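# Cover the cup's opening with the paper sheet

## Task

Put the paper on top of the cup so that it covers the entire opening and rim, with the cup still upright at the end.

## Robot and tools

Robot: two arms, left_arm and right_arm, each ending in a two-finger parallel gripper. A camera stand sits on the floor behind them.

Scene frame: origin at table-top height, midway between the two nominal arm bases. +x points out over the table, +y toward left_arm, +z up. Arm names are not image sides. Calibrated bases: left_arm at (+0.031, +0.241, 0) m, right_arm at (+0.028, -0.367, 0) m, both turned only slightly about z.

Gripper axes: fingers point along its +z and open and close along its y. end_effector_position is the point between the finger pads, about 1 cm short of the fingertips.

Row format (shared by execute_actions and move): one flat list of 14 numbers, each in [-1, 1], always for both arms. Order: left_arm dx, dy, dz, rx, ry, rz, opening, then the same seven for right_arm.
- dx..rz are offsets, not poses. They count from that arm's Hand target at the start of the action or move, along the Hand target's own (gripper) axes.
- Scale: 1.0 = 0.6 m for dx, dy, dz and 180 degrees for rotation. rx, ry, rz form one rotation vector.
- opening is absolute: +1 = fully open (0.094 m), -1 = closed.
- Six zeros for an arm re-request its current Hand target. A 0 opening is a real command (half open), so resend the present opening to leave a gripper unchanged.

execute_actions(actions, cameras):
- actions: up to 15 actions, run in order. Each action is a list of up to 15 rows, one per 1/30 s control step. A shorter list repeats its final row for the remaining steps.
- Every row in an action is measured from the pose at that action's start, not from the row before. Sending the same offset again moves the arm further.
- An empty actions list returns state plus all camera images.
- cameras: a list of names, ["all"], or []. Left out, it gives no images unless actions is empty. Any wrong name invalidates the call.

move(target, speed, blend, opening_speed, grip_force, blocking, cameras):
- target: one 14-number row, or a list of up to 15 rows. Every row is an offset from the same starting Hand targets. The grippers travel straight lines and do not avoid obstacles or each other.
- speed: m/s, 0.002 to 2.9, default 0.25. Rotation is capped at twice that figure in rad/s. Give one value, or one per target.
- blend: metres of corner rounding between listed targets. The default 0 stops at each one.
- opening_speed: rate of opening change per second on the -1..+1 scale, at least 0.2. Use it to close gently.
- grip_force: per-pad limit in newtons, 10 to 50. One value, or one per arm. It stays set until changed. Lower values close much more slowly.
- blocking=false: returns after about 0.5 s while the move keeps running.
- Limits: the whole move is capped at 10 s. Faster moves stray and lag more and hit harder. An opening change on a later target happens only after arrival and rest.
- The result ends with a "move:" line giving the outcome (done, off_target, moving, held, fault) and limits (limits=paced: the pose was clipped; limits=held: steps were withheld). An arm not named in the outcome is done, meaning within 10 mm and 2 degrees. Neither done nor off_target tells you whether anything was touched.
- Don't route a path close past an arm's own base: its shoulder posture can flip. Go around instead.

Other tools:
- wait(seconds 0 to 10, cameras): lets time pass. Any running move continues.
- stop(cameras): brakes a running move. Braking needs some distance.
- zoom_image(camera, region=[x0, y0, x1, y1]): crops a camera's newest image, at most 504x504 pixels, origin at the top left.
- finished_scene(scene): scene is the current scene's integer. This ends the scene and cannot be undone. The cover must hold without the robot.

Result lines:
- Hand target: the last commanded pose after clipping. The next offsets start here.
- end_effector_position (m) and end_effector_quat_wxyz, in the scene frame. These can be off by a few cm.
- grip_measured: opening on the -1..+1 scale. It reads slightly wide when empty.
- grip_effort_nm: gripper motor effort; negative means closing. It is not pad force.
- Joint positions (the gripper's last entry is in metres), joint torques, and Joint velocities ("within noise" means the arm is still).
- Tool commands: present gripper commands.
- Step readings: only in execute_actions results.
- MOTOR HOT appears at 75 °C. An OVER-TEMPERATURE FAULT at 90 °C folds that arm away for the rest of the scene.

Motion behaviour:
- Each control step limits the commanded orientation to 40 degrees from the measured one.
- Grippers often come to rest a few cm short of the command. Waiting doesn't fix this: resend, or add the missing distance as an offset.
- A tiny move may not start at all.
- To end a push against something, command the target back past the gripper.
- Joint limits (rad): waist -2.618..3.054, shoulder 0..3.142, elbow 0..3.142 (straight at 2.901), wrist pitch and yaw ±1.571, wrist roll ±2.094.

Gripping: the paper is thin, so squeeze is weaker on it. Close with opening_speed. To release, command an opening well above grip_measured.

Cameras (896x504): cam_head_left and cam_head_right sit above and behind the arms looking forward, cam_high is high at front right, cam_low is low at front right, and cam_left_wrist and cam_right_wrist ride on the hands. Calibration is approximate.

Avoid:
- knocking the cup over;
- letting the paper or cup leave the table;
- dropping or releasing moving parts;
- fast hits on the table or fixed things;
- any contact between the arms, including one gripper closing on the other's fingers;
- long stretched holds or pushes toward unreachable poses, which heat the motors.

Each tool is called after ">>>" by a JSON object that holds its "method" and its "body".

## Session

>>> {"method": "execute_actions", "body": {"actions": [], "cameras": ["cam_head_left","cam_head_right","cam_high","cam_low"]}}

>>> {"method": "zoom_image", "body": {"camera": "cam_head_right", "region": [300, 230, 470, 350]}}

>>> {"method": "zoom_image", "body": {"camera": "cam_high", "region": [440, 160, 560, 270]}}

>>> {"method": "zoom_image", "body": {"camera": "cam_low", "region": [380, 210, 480, 285]}}

Scene clock: 0.00 s.
left_arm: end_effector_position=(+0.3068, +0.2619, +0.3660) grip_measured=+1.000 grip_effort_nm=n/a end_effector_quat_wxyz=(+0.592, -0.123, +0.796, -0.023) | right_arm: end_effector_position=(+0.3327, -0.3838, +0.3462) grip_measured=+1.000 grip_effort_nm=n/a end_effector_quat_wxyz=(+0.634, +0.029, +0.771, +0.060)
Joint positions: left_arm=[0.034 0.758 1.109 -0.655 -0.106 -0.226 0.094] | right_arm=[-0.211 0.755 0.9 -0.343 -0.266 0.08 0.094]
Joint velocities: within noise
Joint torques (N m): no reading
Heat: left arm: 36 °C; right arm: 31 °C.
Hand target: left_arm +0.3049, +0.2621, +0.3726; +0.600, -0.123, +0.790, -0.024 | right_arm +0.3306, -0.3832, +0.3505; +0.638, +0.027, +0.768, +0.059
Tool commands: left_gripper/opening=+1.0 right_gripper/opening=+1.0
Images, in order (width x height): cam_head_left 896x504, cam_head_right 896x504, cam_high 896x504, cam_low 896x504.

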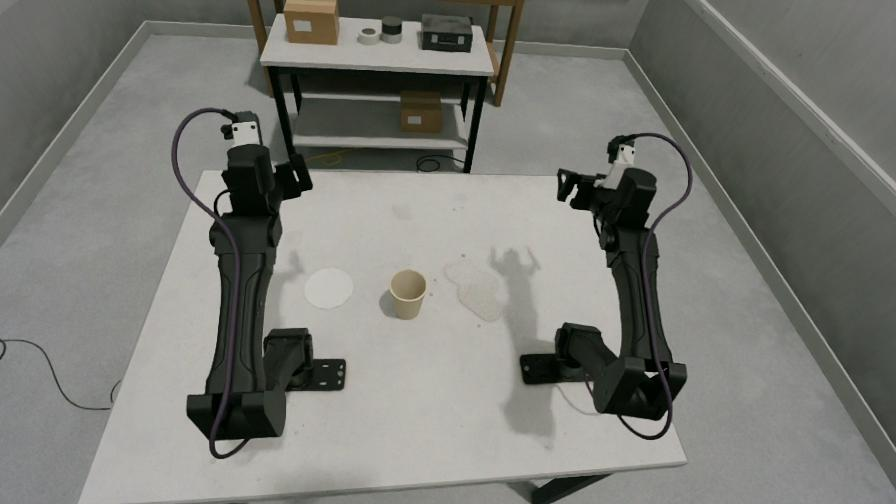

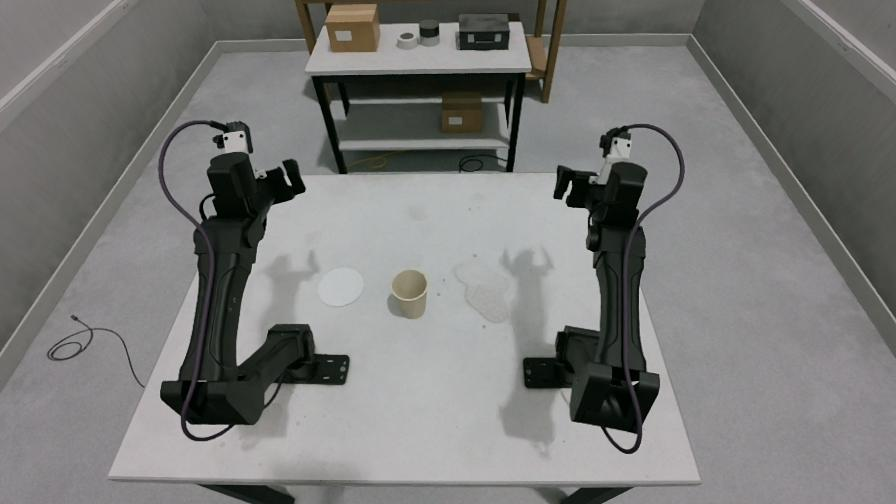

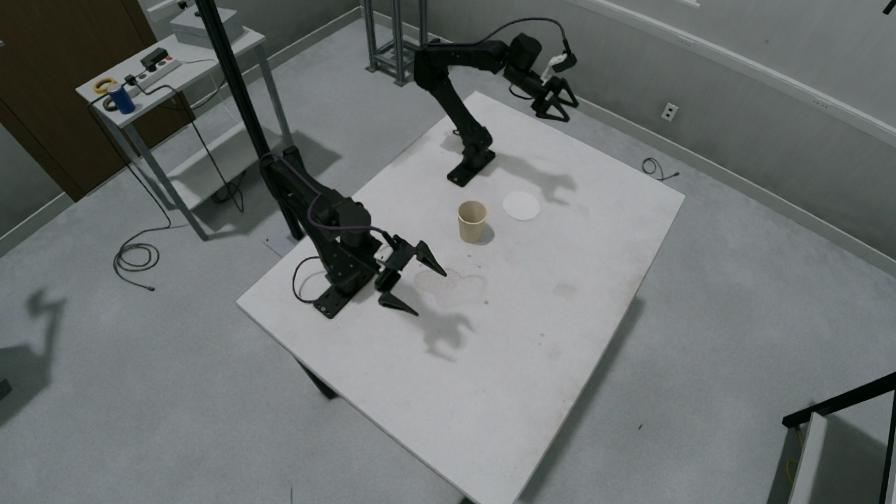

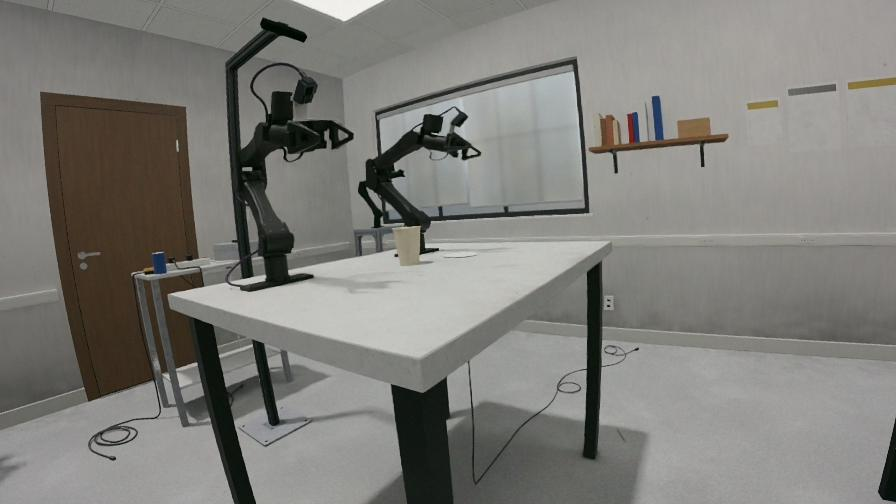

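Scaled by 2.965 from the camera's 896x504 image, which has a finer 1280x720 frame.

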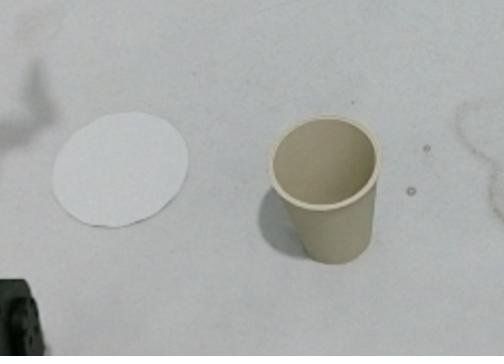

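Scaled by 4.200 from the camera's 896x504 image, which has a finer 1280x720 frame.

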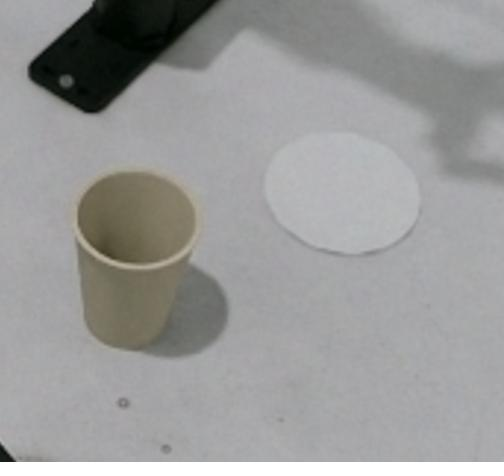

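Scaled by 5.040 from the camera's 896x504 image, which has a finer 1280x720 frame.

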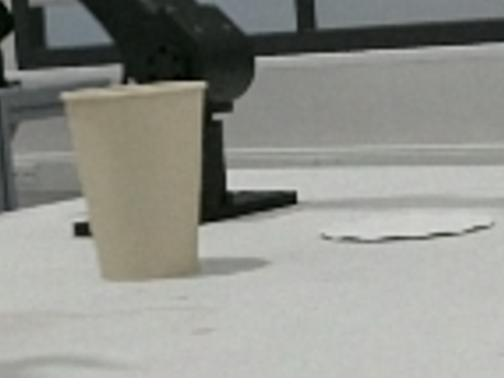

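>>> {"method": "move", "body": {"target": [[0,0,0,0,0,0,1,0.323,0.6228,-0.2923,-0.2974,0.0295,-0.598,-0.45],[0,0,0,0,0,0,1,0.5893,0.8158,-0.0725,-0.2974,0.0295,-0.598,-0.45]], "blend": [0.04,0], "speed": 0.35, "grip_force": 50, "cameras": ["cam_right_wrist","cam_low","cam_head_right","cam_high"]}}

>>> {"method": "zoom_image", "body": {"camera": "cam_low", "region": [410, 220, 490, 280]}}

>>> {"method": "zoom_image", "body": {"camera": "cam_right_wrist", "region": [340, 100, 700, 480]}}

>>> {"method": "zoom_image", "body": {"camera": "cam_head_right", "region": [300, 240, 440, 350]}}

Scene clock: 38.23 s.
left_arm: end_effector_position=(+0.3068, +0.2619, +0.3660) grip_measured=+1.000 grip_effort_nm=0.04 end_effector_quat_wxyz=(+0.592, -0.123, +0.796, -0.023) | right_arm: end_effector_position=(+0.1864, +0.0814, +0.0825) grip_measured=-0.448 grip_effort_nm=-0.10 end_effector_quat_wxyz=(-0.289, +0.844, -0.409, +0.193)
Joint positions: left_arm=[0.034 0.758 1.109 -0.655 -0.106 -0.226 0.094] | right_arm=[1.427 1.964 1.395 -0.508 0.533 -0.954 0.026]
Joint torques (N m): left_arm=[-0.06 0.01 7.36 2.18 -0.04 -0.03] | right_arm=[0.73 -14.78 7.77 1.05 0.27 0.02]
Heat: left arm: 37 °C; right arm: 32 °C.
Hand target: left_arm +0.3049, +0.2621, +0.3726; +0.600, -0.123, +0.790, -0.024 | right_arm +0.1838, +0.0848, +0.0986; -0.306, +0.838, -0.410, +0.187 (not the last commanded pose)
Off the commanded pose: left_arm 0.007 m, 1 deg | right_arm 0.063 m, 7 deg.
move: held (right_arm; a check stopped the path); limits=held
pose unreachable (right arm): on one or more control steps of this call, first in action 0 (counted from 0), this arm could not follow its commanded pose, so it was not sent that pose on those steps. It may still have moved: this result reports where it is.
cause: moving toward the commanded pose would bring a part of the arm too close to another arm (this arm's wrist camera and the left arm's shoulder (the part past joint 1), at the place that arm is still heading or pushing toward).
camera_calibration:
cam_right_wrist: T_world_to_cam=[[0.661452, 0.402785, 0.63265, -0.202892], [0.11359, -0.887618, 0.446353, 0.0544403], [0.741336, -0.223378, -0.632869, 0.040792], [0, 0, 0, 1]] pos_world=[0.0977788, 0.139156, 0.129876]
Images, in order (width x height): cam_head_right 896x504, cam_high 896x504, cam_low 896x504, cam_right_wrist 896x504.

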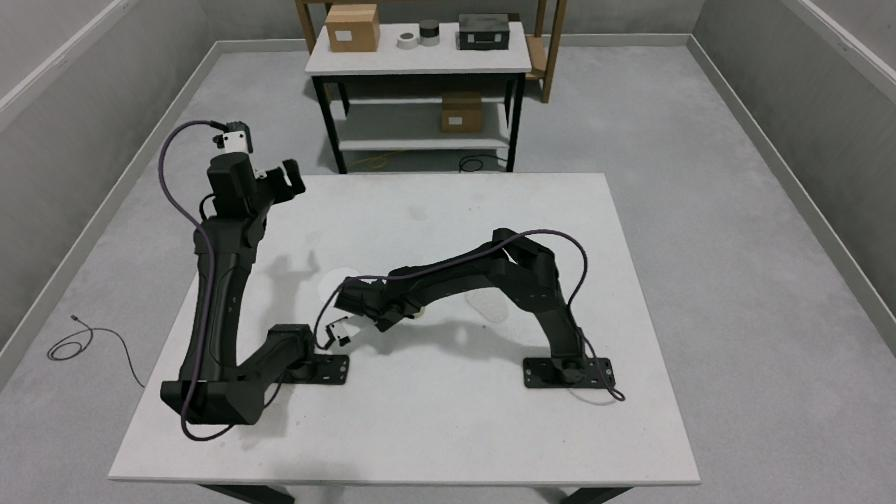

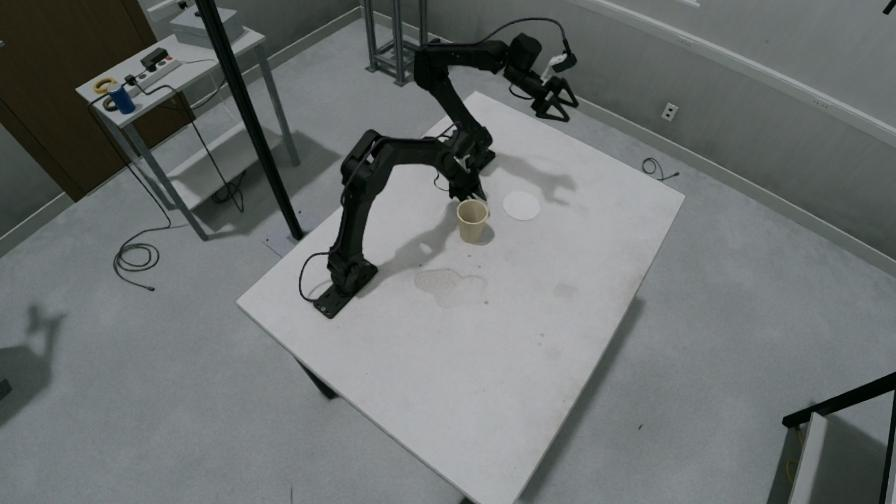

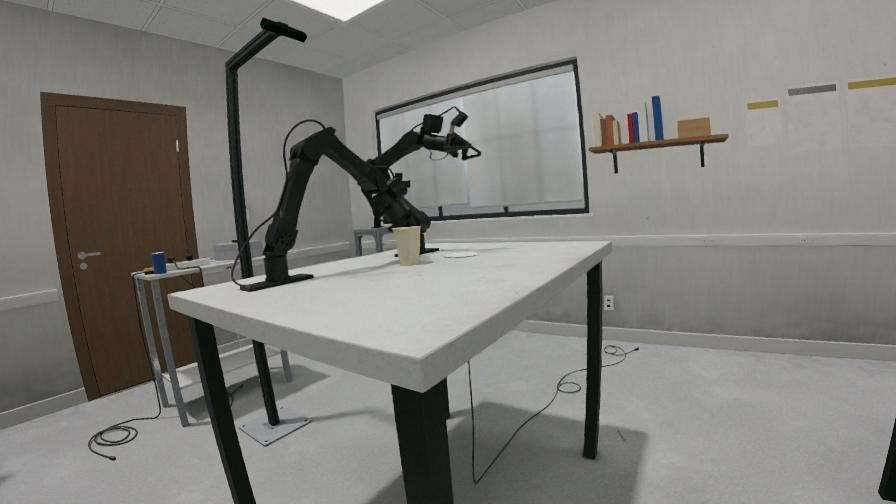

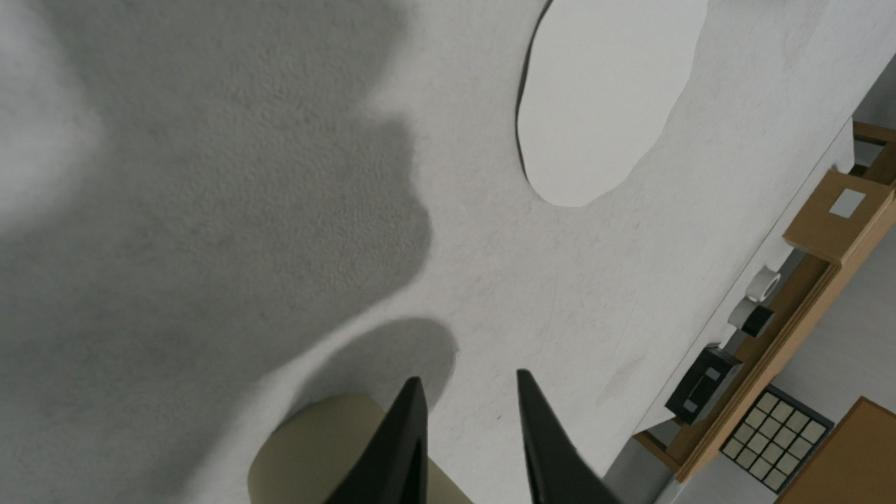

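Scaled by 6.300 from the camera's 896x504 image, which has a finer 1280x720 frame.

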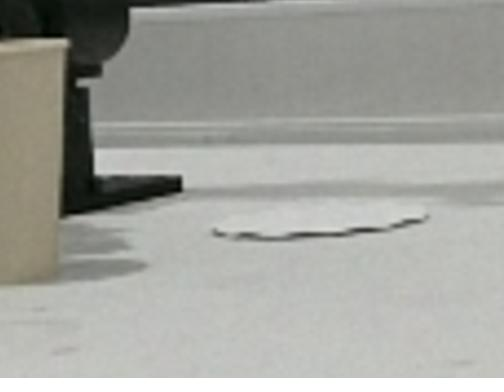

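Scaled by 1.326 from the camera's 896x504 image, which has a finer 1280x720 frame.

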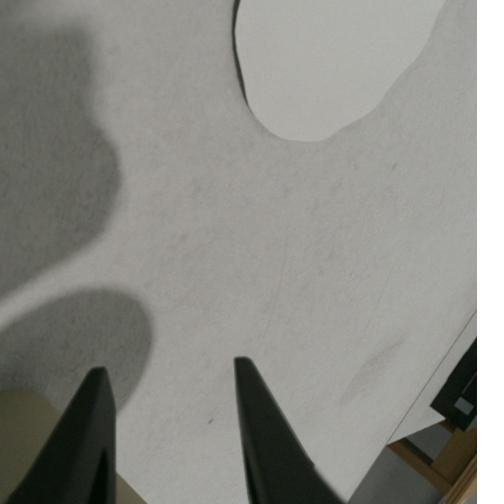

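Scaled by 3.600 from the camera's 896x504 image, which has a finer 1280x720 frame.

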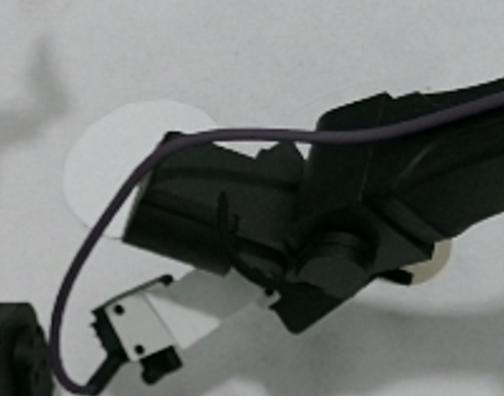

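>>> {"method": "move", "body": {"target": [[-0.0327,0.2995,-0.0892,-0.2093,-0.0412,-0.0619,1,0,0,0,0,0,0,-0.45],[-0.0327,0.2995,-0.0892,-0.2093,-0.0412,-0.0619,1,-0.0568,-0.0425,0.0978,0.0174,-0.0277,-0.0005,-0.45]], "speed": [0.35,0.15], "blend": [0.03,0], "cameras": ["cam_right_wrist","cam_low"]}}

>>> {"method": "zoom_image", "body": {"camera": "cam_low", "region": [410, 220, 490, 280]}}

>>> {"method": "zoom_image", "body": {"camera": "cam_right_wrist", "region": [340, 100, 700, 480]}}

Scene clock: 66.93 s.
left_arm: end_effector_position=(+0.2297, +0.4343, +0.3626) grip_measured=+1.000 grip_effort_nm=0.04 end_effector_quat_wxyz=(+0.559, -0.391, +0.709, +0.180) | right_arm: end_effector_position=(+0.2087, +0.1368, +0.0704) grip_measured=-0.448 grip_effort_nm=-0.10 end_effector_quat_wxyz=(-0.339, +0.840, -0.388, +0.167)
Joint positions: left_arm=[0.724 0.764 1.109 -0.664 -0.116 -0.231 0.094] | right_arm=[1.38 2.106 1.501 -0.321 0.466 -1.057 0.026]
Joint torques (N m): left_arm=[0.5 0.02 7.47 2.35 0.05 0.03] | right_arm=[-0.28 -11.63 9.55 1.5 0.14 -0.01]
Heat: left arm: 38 °C; right arm: 32 °C.
Hand target: left_arm +0.2291, +0.4346, +0.3728; +0.572, -0.385, +0.701, +0.183 | right_arm +0.2112, +0.1455, +0.0700; -0.347, +0.838, -0.390, +0.162
Off the commanded pose: left_arm 0.010 m, 2 deg | right_arm 0.009 m, 1 deg.
move: done
camera_calibration:
cam_right_wrist: T_world_to_cam=[[0.629201, 0.380178, 0.677916, -0.225664], [0.169547, -0.918338, 0.357644, 0.105247], [0.758524, -0.110091, -0.642278, 0.0105607], [0, 0, 0, 1]] pos_world=[0.116133, 0.183607, 0.122123]
Images, in order (width x height): cam_low 896x504, cam_right_wrist 896x504.

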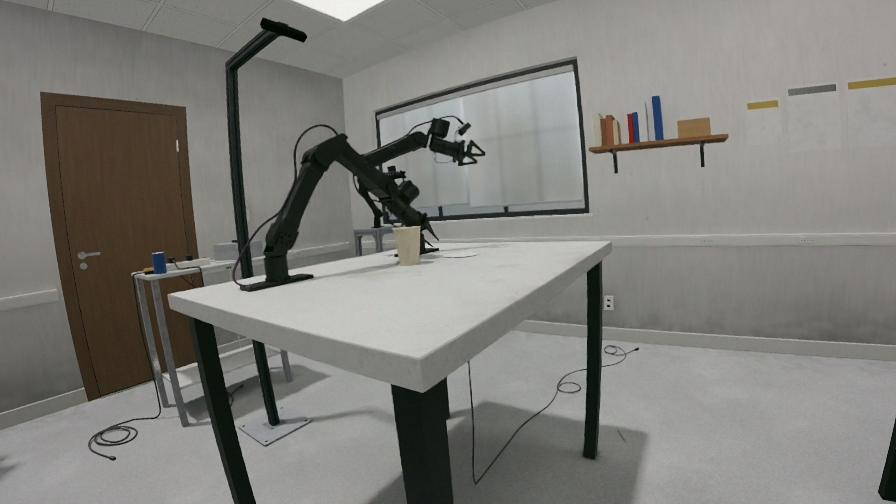

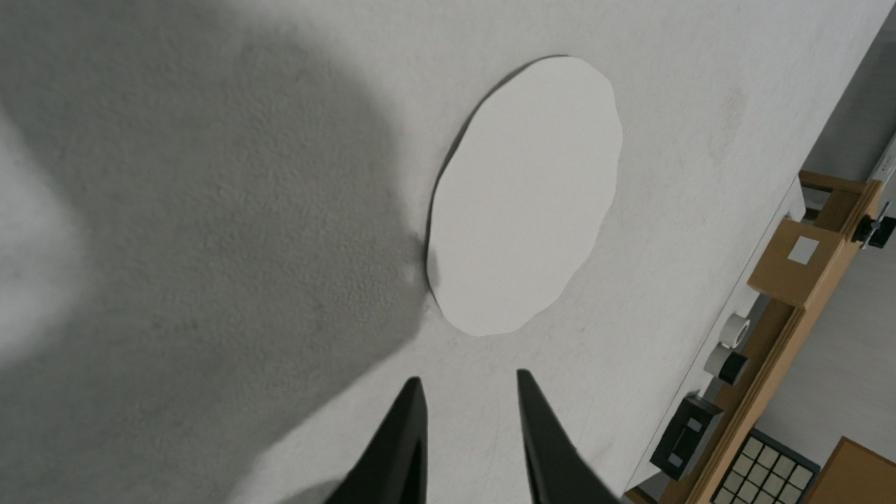

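Scaled by 6.300 from the camera's 896x504 image, which has a finer 1280x720 frame.

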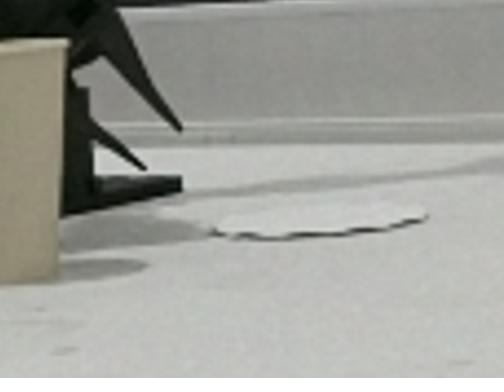

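Scaled by 1.326 from the camera's 896x504 image, which has a finer 1280x720 frame.

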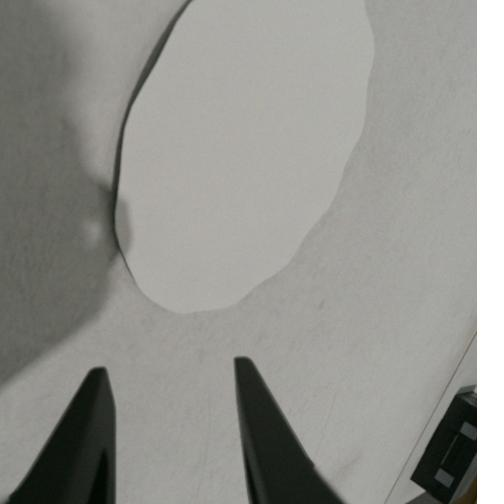

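>>> {"method": "move", "body": {"target": [[0,0,0,0,0,0,1,-0.007,0.0593,0.0587,0,0,0,-0.45],[0,0,0,0,0,0,1,-0.007,0.0122,0.1058,0,0,0,-0.45]], "speed": [0.06,0.04], "blend": [0.003,0], "cameras": ["cam_right_wrist","cam_low"]}}

>>> {"method": "zoom_image", "body": {"camera": "cam_low", "region": [410, 220, 490, 280]}}

>>> {"method": "zoom_image", "body": {"camera": "cam_right_wrist", "region": [340, 200, 640, 480]}}

Scene clock: 80.10 s.
left_arm: end_effector_position=(+0.2297, +0.4343, +0.3626) grip_measured=+1.000 grip_effort_nm=0.04 end_effector_quat_wxyz=(+0.559, -0.391, +0.709, +0.180) | right_arm: end_effector_position=(+0.2104, +0.1457, +0.0625) grip_measured=-0.448 grip_effort_nm=-0.10 end_effector_quat_wxyz=(-0.352, +0.835, -0.389, +0.164)
Joint positions: left_arm=[0.724 0.764 1.109 -0.664 -0.116 -0.231 0.094] | right_arm=[1.38 2.137 1.498 -0.259 0.465 -1.058 0.026]
Joint torques (N m): left_arm=[0.49 0.02 7.46 2.34 0.05 0.03] | right_arm=[0.06 -13.79 7.36 1.37 0.2 0]
Heat: left arm: 39 °C; right arm: 32 °C.
Hand target: left_arm +0.2291, +0.4346, +0.3728; +0.572, -0.385, +0.701, +0.183 | right_arm +0.2105, +0.1460, +0.0632; -0.353, +0.835, -0.390, +0.164 (not the last commanded pose)
Off the commanded pose: left_arm 0.010 m, 2 deg | right_arm 0.059 m, 1 deg.
move: held (right_arm; a check stopped the path); path passed 0 of 2 targets; limits=held
pose unreachable (right arm): on one or more control steps of this call, first in action 0 (counted from 0), this arm could not follow its commanded pose, so it was not sent that pose on those steps. It may still have moved: this result reports where it is.
cause: moving toward the commanded pose would bring a part of the arm too close to another arm (this arm's wrist camera and the left arm's shoulder (the part past joint 1), 10 mm apart when this arm was first held).
camera_calibration:
cam_right_wrist: T_world_to_cam=[[0.624875, 0.361692, 0.691888, -0.22197], [0.16848, -0.927804, 0.332858, 0.119161], [0.762329, -0.0914251, -0.6407, 0.00154431], [0, 0, 0, 1]] pos_world=[0.11745, 0.190984, 0.114904]
Images, in order (width x height): cam_low 896x504, cam_right_wrist 896x504.

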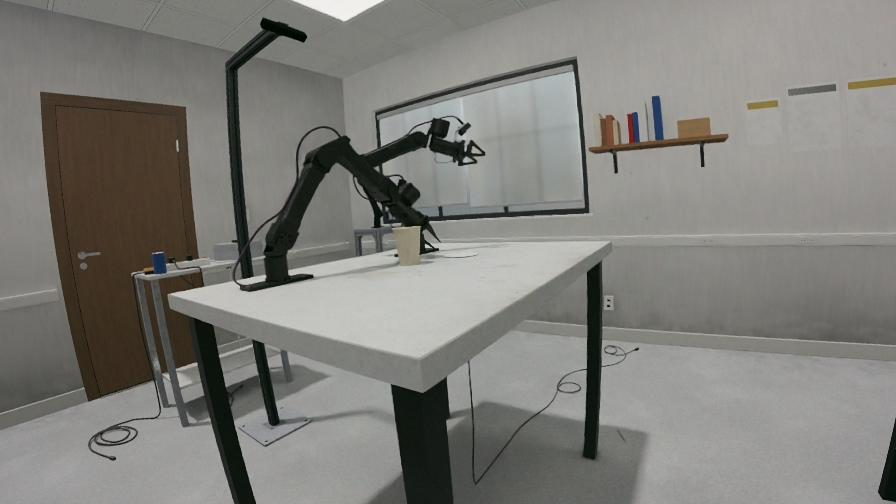

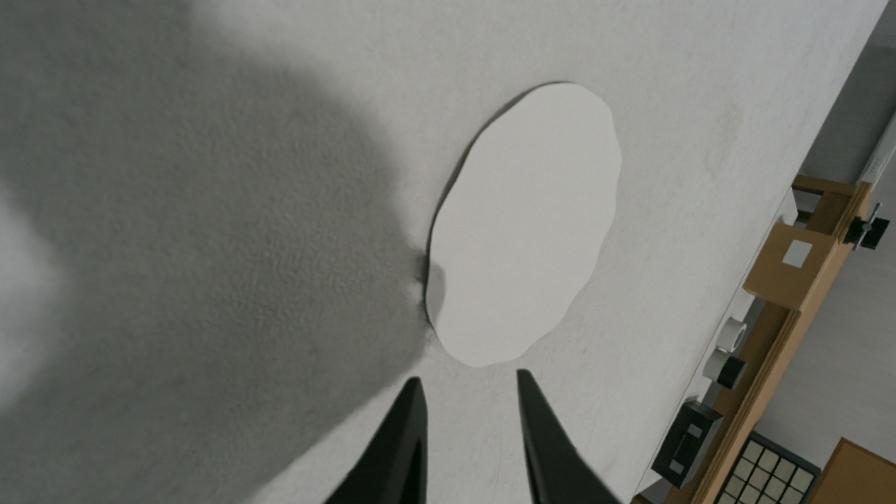

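Scaled by 6.300 from the camera's 896x504 image, which has a finer 1280x720 frame.

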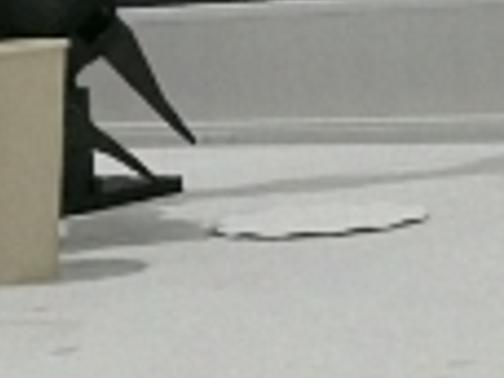

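Scaled by 1.680 from the camera's 896x504 image, which has a finer 1280x720 frame.

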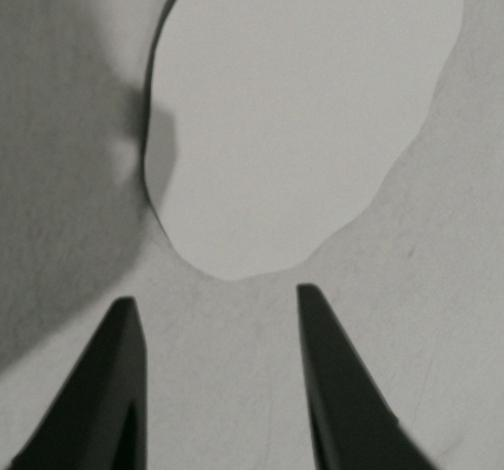

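>>> {"method": "move", "body": {"target": [[0,0,0,0,0,0,1,0.0247,0.0013,0.006,0,-0.0399,-0.0388,-0.45],[0,0,0,0,0,0,1,0.0248,0.0467,0.0502,0,-0.0399,-0.0388,-0.45]], "speed": [0.1,0.06], "blend": [0.003,0], "cameras": ["cam_right_wrist","cam_low"]}}

>>> {"method": "zoom_image", "body": {"camera": "cam_low", "region": [410, 220, 490, 280]}}

>>> {"method": "zoom_image", "body": {"camera": "cam_right_wrist", "region": [340, 200, 640, 480]}}

Scene clock: 95.87 s.
left_arm: end_effector_position=(+0.2297, +0.4343, +0.3626) grip_measured=+1.000 grip_effort_nm=0.04 end_effector_quat_wxyz=(+0.559, -0.391, +0.709, +0.180) | right_arm: end_effector_position=(+0.2214, +0.1393, +0.0391) grip_measured=-0.448 grip_effort_nm=-0.10 end_effector_quat_wxyz=(-0.377, +0.860, -0.315, +0.135)
Joint positions: left_arm=[0.724 0.764 1.109 -0.664 -0.116 -0.231 0.094] | right_arm=[1.31 2.11 1.313 0.003 0.312 -1.261 0.026]
Joint torques (N m): left_arm=[0.47 0.02 7.47 2.35 0.04 0.03] | right_arm=[-0.44 -10.88 6.15 1.69 0.03 -0.01]
Heat: left arm: 41 °C; right arm: 33 °C.
Hand target: left_arm +0.2291, +0.4346, +0.3728; +0.572, -0.385, +0.701, +0.183 | right_arm +0.2217, +0.1359, +0.0221; -0.366, +0.866, -0.315, +0.132
Off the commanded pose: left_arm 0.010 m, 2 deg | right_arm 0.017 m, 1 deg.
move: off_target (right_arm)
camera_calibration:
cam_right_wrist: T_world_to_cam=[[0.543929, 0.446706, 0.710348, -0.205018], [0.320733, -0.892927, 0.31593, 0.0811843], [0.775417, 0.0559883, -0.628962, -0.0463191], [0, 0, 0, 1]] pos_world=[0.121393, 0.166668, 0.0908526]
Images, in order (width x height): cam_low 896x504, cam_right_wrist 896x504.

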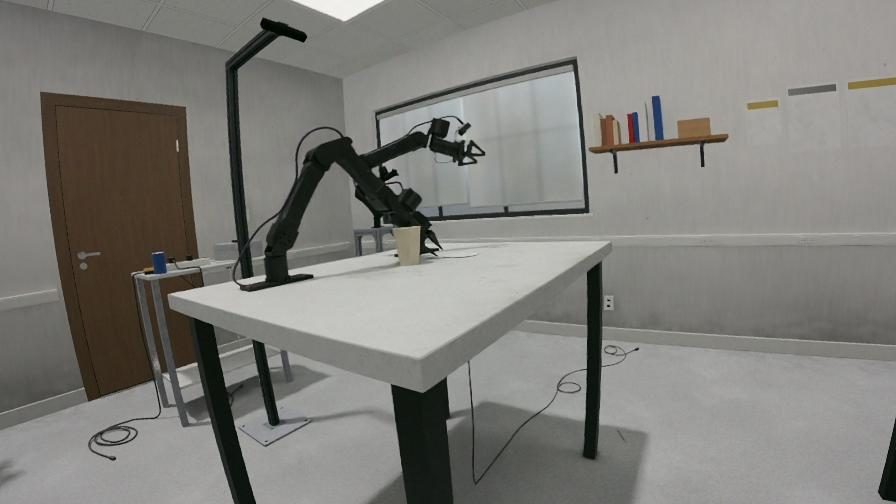

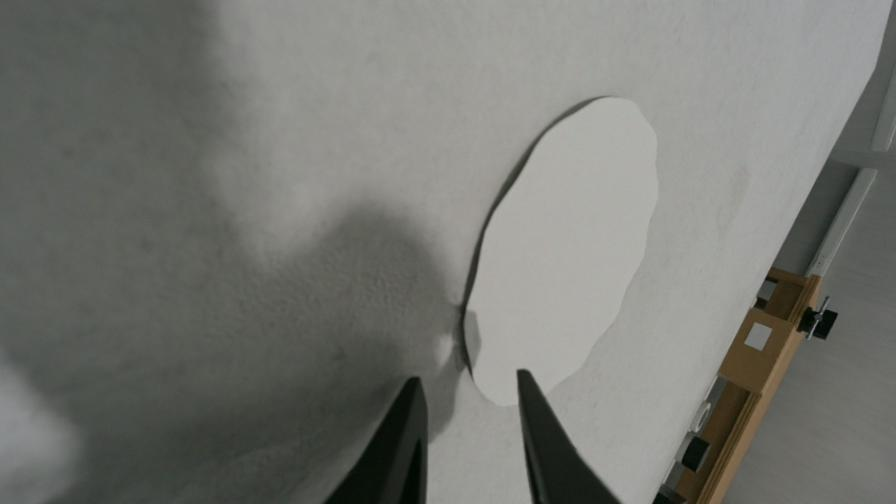

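Scaled by 6.300 from the camera's 896x504 image, which has a finer 1280x720 frame.

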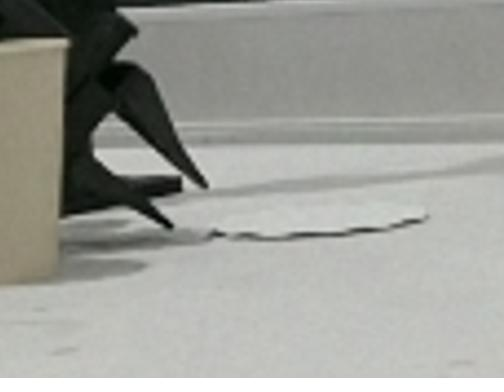

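Scaled by 1.680 from the camera's 896x504 image, which has a finer 1280x720 frame.

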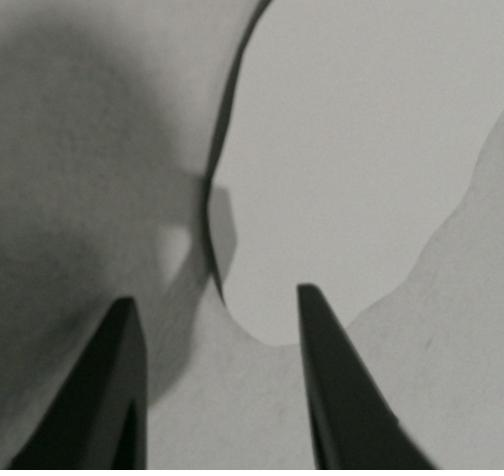

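>>> {"method": "move", "body": {"target": [[0,0,0,0,0,0,1,0,0.006,0.0058,0,0,0,-0.45],[0,0,0,0,0,0,1,0.0035,-0.0358,0.044,0,0,0,-0.45]], "speed": 0.04, "blend": [0.003,0], "cameras": ["cam_right_wrist","cam_low"]}}

>>> {"method": "zoom_image", "body": {"camera": "cam_low", "region": [410, 220, 490, 280]}}

>>> {"method": "zoom_image", "body": {"camera": "cam_right_wrist", "region": [340, 200, 640, 480]}}

Scene clock: 108.13 s.
left_arm: end_effector_position=(+0.2298, +0.4343, +0.3626) grip_measured=+1.000 grip_effort_nm=0.04 end_effector_quat_wxyz=(+0.559, -0.391, +0.709, +0.180) | right_arm: end_effector_position=(+0.2428, +0.1624, +0.0347) grip_measured=-0.449 grip_effort_nm=-0.08 end_effector_quat_wxyz=(-0.386, +0.857, -0.314, +0.135)
Joint positions: left_arm=[0.724 0.764 1.109 -0.663 -0.116 -0.231 0.094] | right_arm=[1.277 2.206 1.436 0.001 0.288 -1.288 0.026]
Joint torques (N m): left_arm=[0.54 0.05 7.46 2.35 0.04 0.02] | right_arm=[-0.72 -11.38 9.2 1.2 0 0.01]
Heat: left arm: 41 °C; right arm: 34 °C.
Hand target: left_arm +0.2292, +0.4346, +0.3729; +0.572, -0.385, +0.701, +0.183 | right_arm +0.2450, +0.1606, +0.0192; -0.366, +0.866, -0.315, +0.132
Off the commanded pose: left_arm 0.010 m, 2 deg | right_arm 0.016 m, 2 deg.
move: off_target (right_arm); blend cut to 0.0027 m at target 1
camera_calibration:
cam_right_wrist: T_world_to_cam=[[0.538152, 0.435787, 0.721444, -0.221051], [0.320311, -0.897483, 0.303191, 0.0976289], [0.779611, 0.0679238, -0.62257, -0.0701949], [0, 0, 0, 1]] pos_world=[0.142412, 0.188719, 0.0861746]
Images, in order (width x height): cam_low 896x504, cam_right_wrist 896x504.

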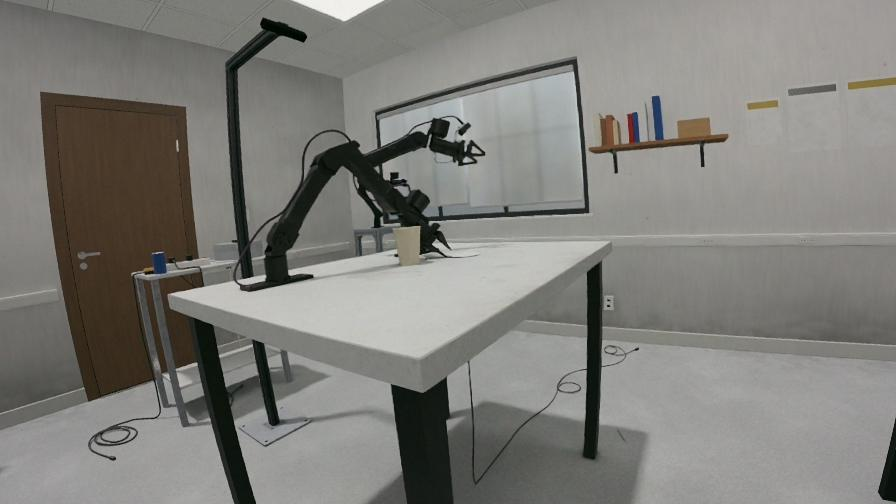

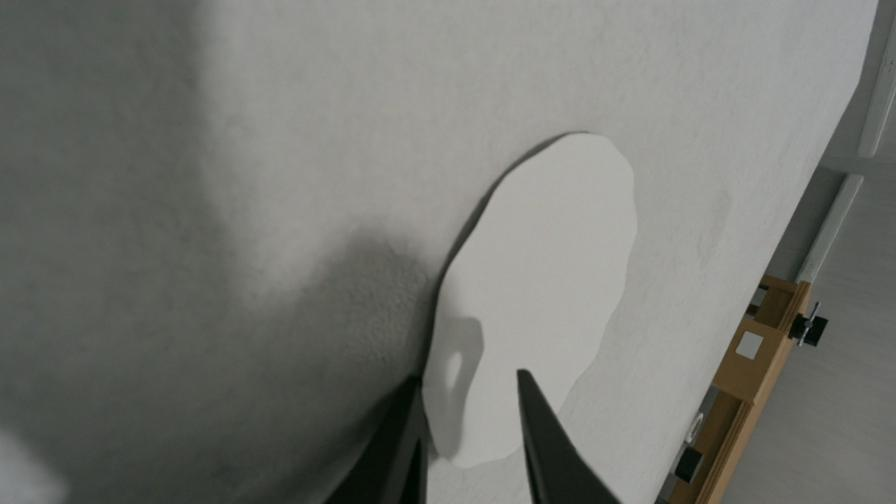

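Scaled by 6.300 from the camera's 896x504 image, which has a finer 1280x720 frame.

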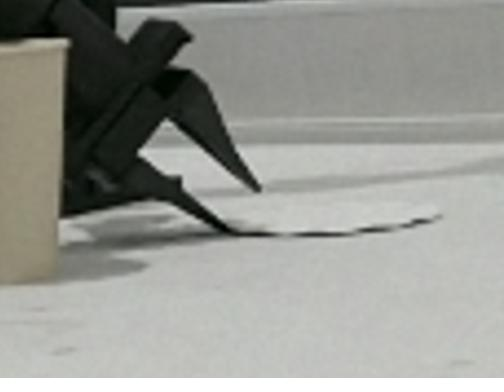

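Scaled by 1.680 from the camera's 896x504 image, which has a finer 1280x720 frame.

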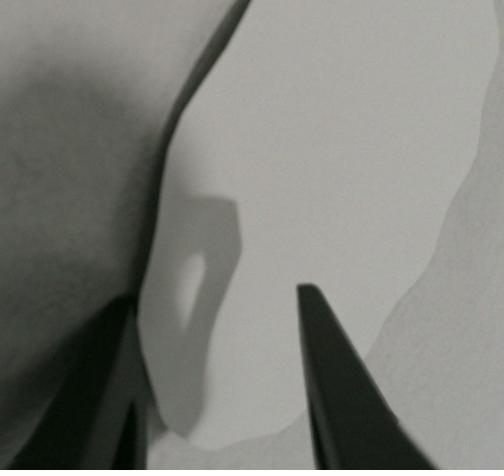

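>>> {"method": "move", "body": {"target": [0,0,0,0,0,0,1,0,0.0045,0.0055,0,0,0,-1], "speed": 0.01, "opening_speed": 0.5, "grip_force": 20, "cameras": ["cam_right_wrist","cam_low"]}}

>>> {"method": "zoom_image", "body": {"camera": "cam_low", "region": [410, 220, 490, 280]}}

>>> {"method": "zoom_image", "body": {"camera": "cam_right_wrist", "region": [340, 200, 640, 480]}}

Scene clock: 120.00 s.
left_arm: end_effector_position=(+0.2298, +0.4343, +0.3626) grip_measured=+1.000 grip_effort_nm=0.03 end_effector_quat_wxyz=(+0.559, -0.391, +0.709, +0.180) | right_arm: end_effector_position=(+0.2421, +0.1609, +0.0265) grip_measured=-0.993 grip_effort_nm=-0.36 end_effector_quat_wxyz=(-0.378, +0.861, -0.313, +0.135)
Joint positions: left_arm=[0.724 0.764 1.109 -0.663 -0.116 -0.231 0.094] | right_arm=[1.277 2.22 1.436 -0.001 0.287 -1.289 0]
Joint torques (N m): left_arm=[0.49 0.02 7.46 2.35 0.04 0.02] | right_arm=[-0.76 -11.7 8.99 1.35 0.01 0]
Heat: left arm: 42 °C; right arm: 34 °C.
Hand target: left_arm +0.2292, +0.4346, +0.3729; +0.572, -0.385, +0.701, +0.183 | right_arm +0.2452, +0.1609, +0.0148; -0.366, +0.866, -0.315, +0.132
Off the commanded pose: left_arm 0.010 m, 2 deg | right_arm 0.012 m, 2 deg.
grip_force (N): 20, 20
move: off_target (right_arm)
camera_calibration:
cam_right_wrist: T_world_to_cam=[[0.541679, 0.447851, 0.711346, -0.216534], [0.323213, -0.892161, 0.315568, 0.0971281], [0.775962, 0.0589796, -0.628016, -0.0721679], [0, 0, 0, 1]] pos_world=[0.141899, 0.187885, 0.0780577]
Images, in order (width x height): cam_low 896x504, cam_right_wrist 896x504.

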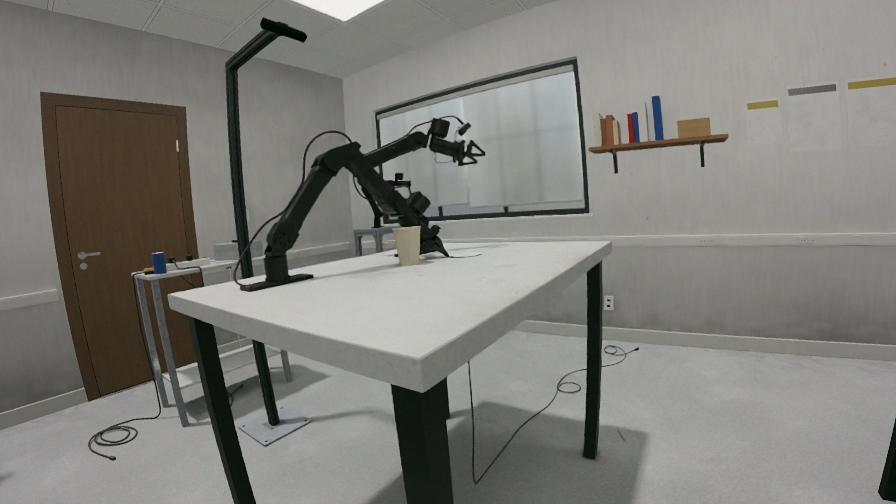

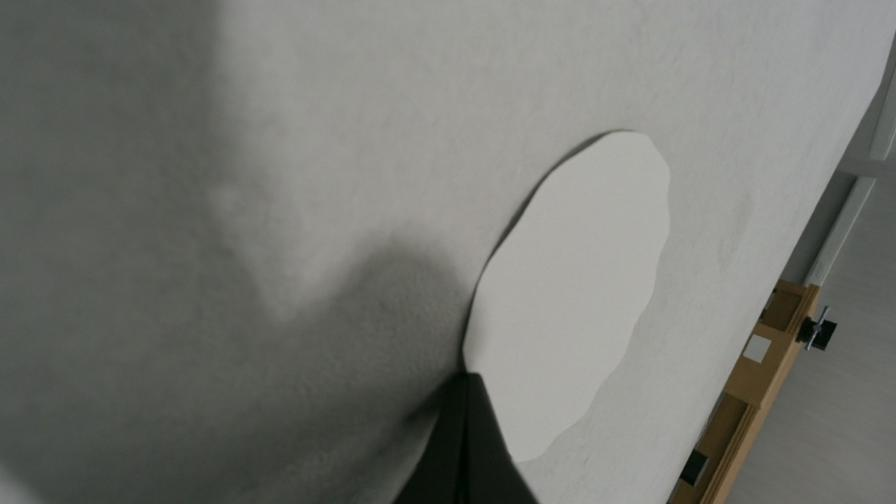

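Scaled by 6.300 from the camera's 896x504 image, which has a finer 1280x720 frame.

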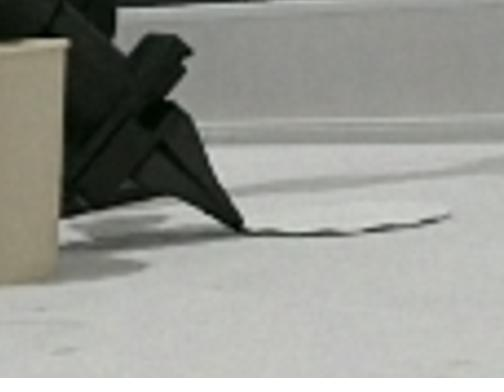

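Scaled by 1.680 from the camera's 896x504 image, which has a finer 1280x720 frame.

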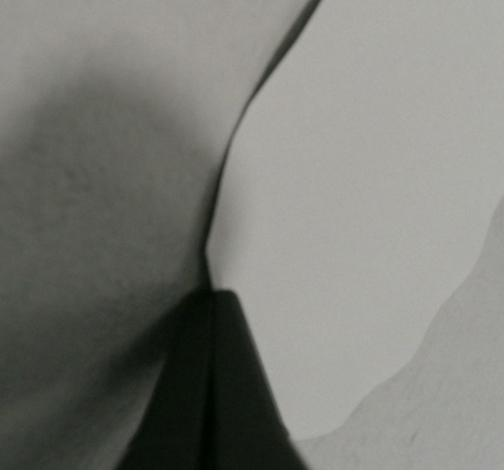

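>>> {"method": "move", "body": {"target": [0,0,0,0,0,0,1,0,-0.0538,-0.0524,0,0,0,-1], "speed": 0.05, "cameras": ["cam_right_wrist","cam_low"]}}

>>> {"method": "zoom_image", "body": {"camera": "cam_low", "region": [410, 220, 490, 280]}}

Scene clock: 124.57 s.
left_arm: end_effector_position=(+0.2298, +0.4343, +0.3626) grip_measured=+1.000 grip_effort_nm=0.04 end_effector_quat_wxyz=(+0.559, -0.391, +0.709, +0.180) | right_arm: end_effector_position=(+0.2408, +0.1566, +0.0341) grip_measured=-0.993 grip_effort_nm=-0.36 end_effector_quat_wxyz=(-0.348, +0.873, -0.312, +0.136)
Joint positions: left_arm=[0.724 0.764 1.109 -0.663 -0.116 -0.231 0.094] | right_arm=[1.277 2.209 1.5 -0.14 0.287 -1.29 0]
Joint torques (N m): left_arm=[0.53 0.01 7.47 2.35 0.04 0.04] | right_arm=[-0.79 -17.74 9.33 1.19 0.02 -0.01]
Heat: left arm: 42 °C; right arm: 34 °C.
Hand target: left_arm +0.2292, +0.4346, +0.3729; +0.572, -0.385, +0.701, +0.183 | right_arm +0.2453, +0.1609, +0.0601; -0.366, +0.866, -0.315, +0.132
Off the commanded pose: left_arm 0.010 m, 2 deg | right_arm 0.026 m, 2 deg.
grip_force (N): 20, 20
move: off_target (right_arm)
camera_calibration:
cam_right_wrist: T_world_to_cam=[[0.554019, 0.490651, 0.672552, -0.227655], [0.329975, -0.871117, 0.363692, 0.0846909], [0.764317, 0.020433, -0.644517, -0.0566172], [0, 0, 0, 1]] pos_world=[0.141452, 0.186631, 0.0858172]
Images, in order (width x height): cam_low 896x504, cam_right_wrist 896x504.

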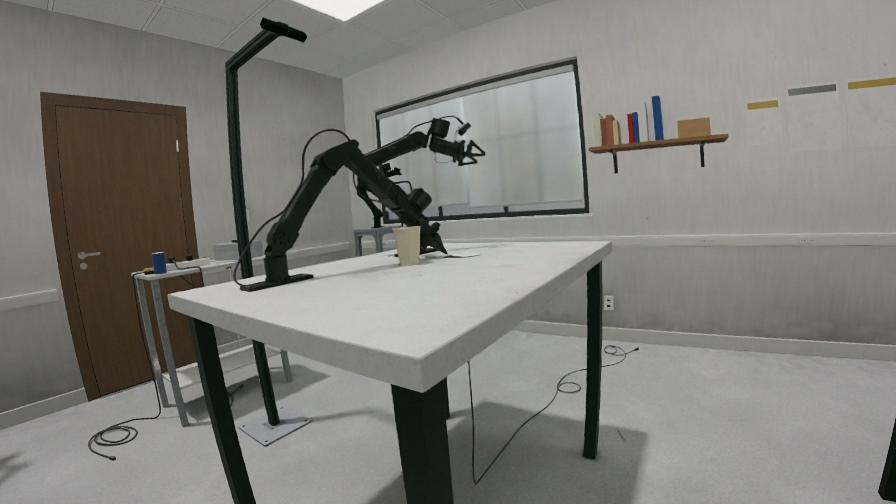

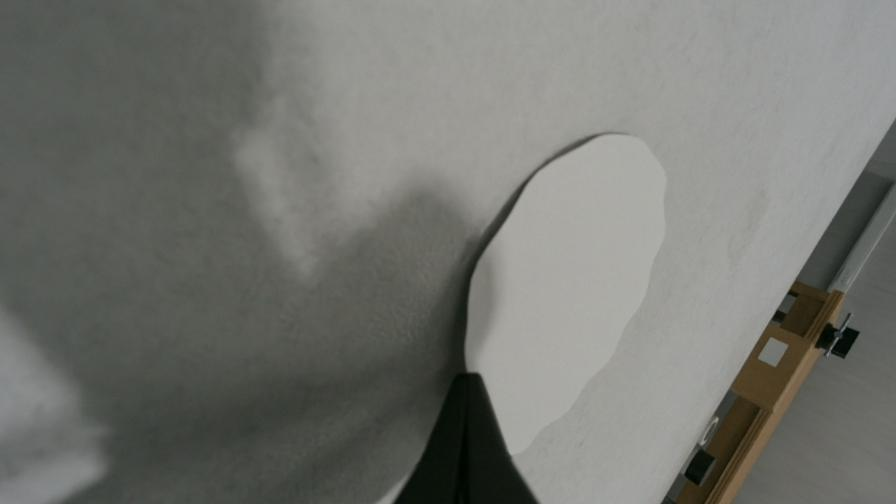

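Scaled by 6.300 from the camera's 896x504 image, which has a finer 1280x720 frame.

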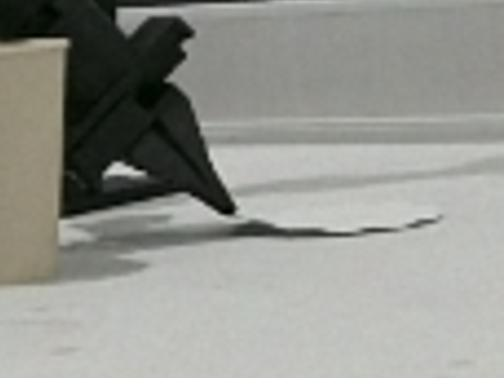

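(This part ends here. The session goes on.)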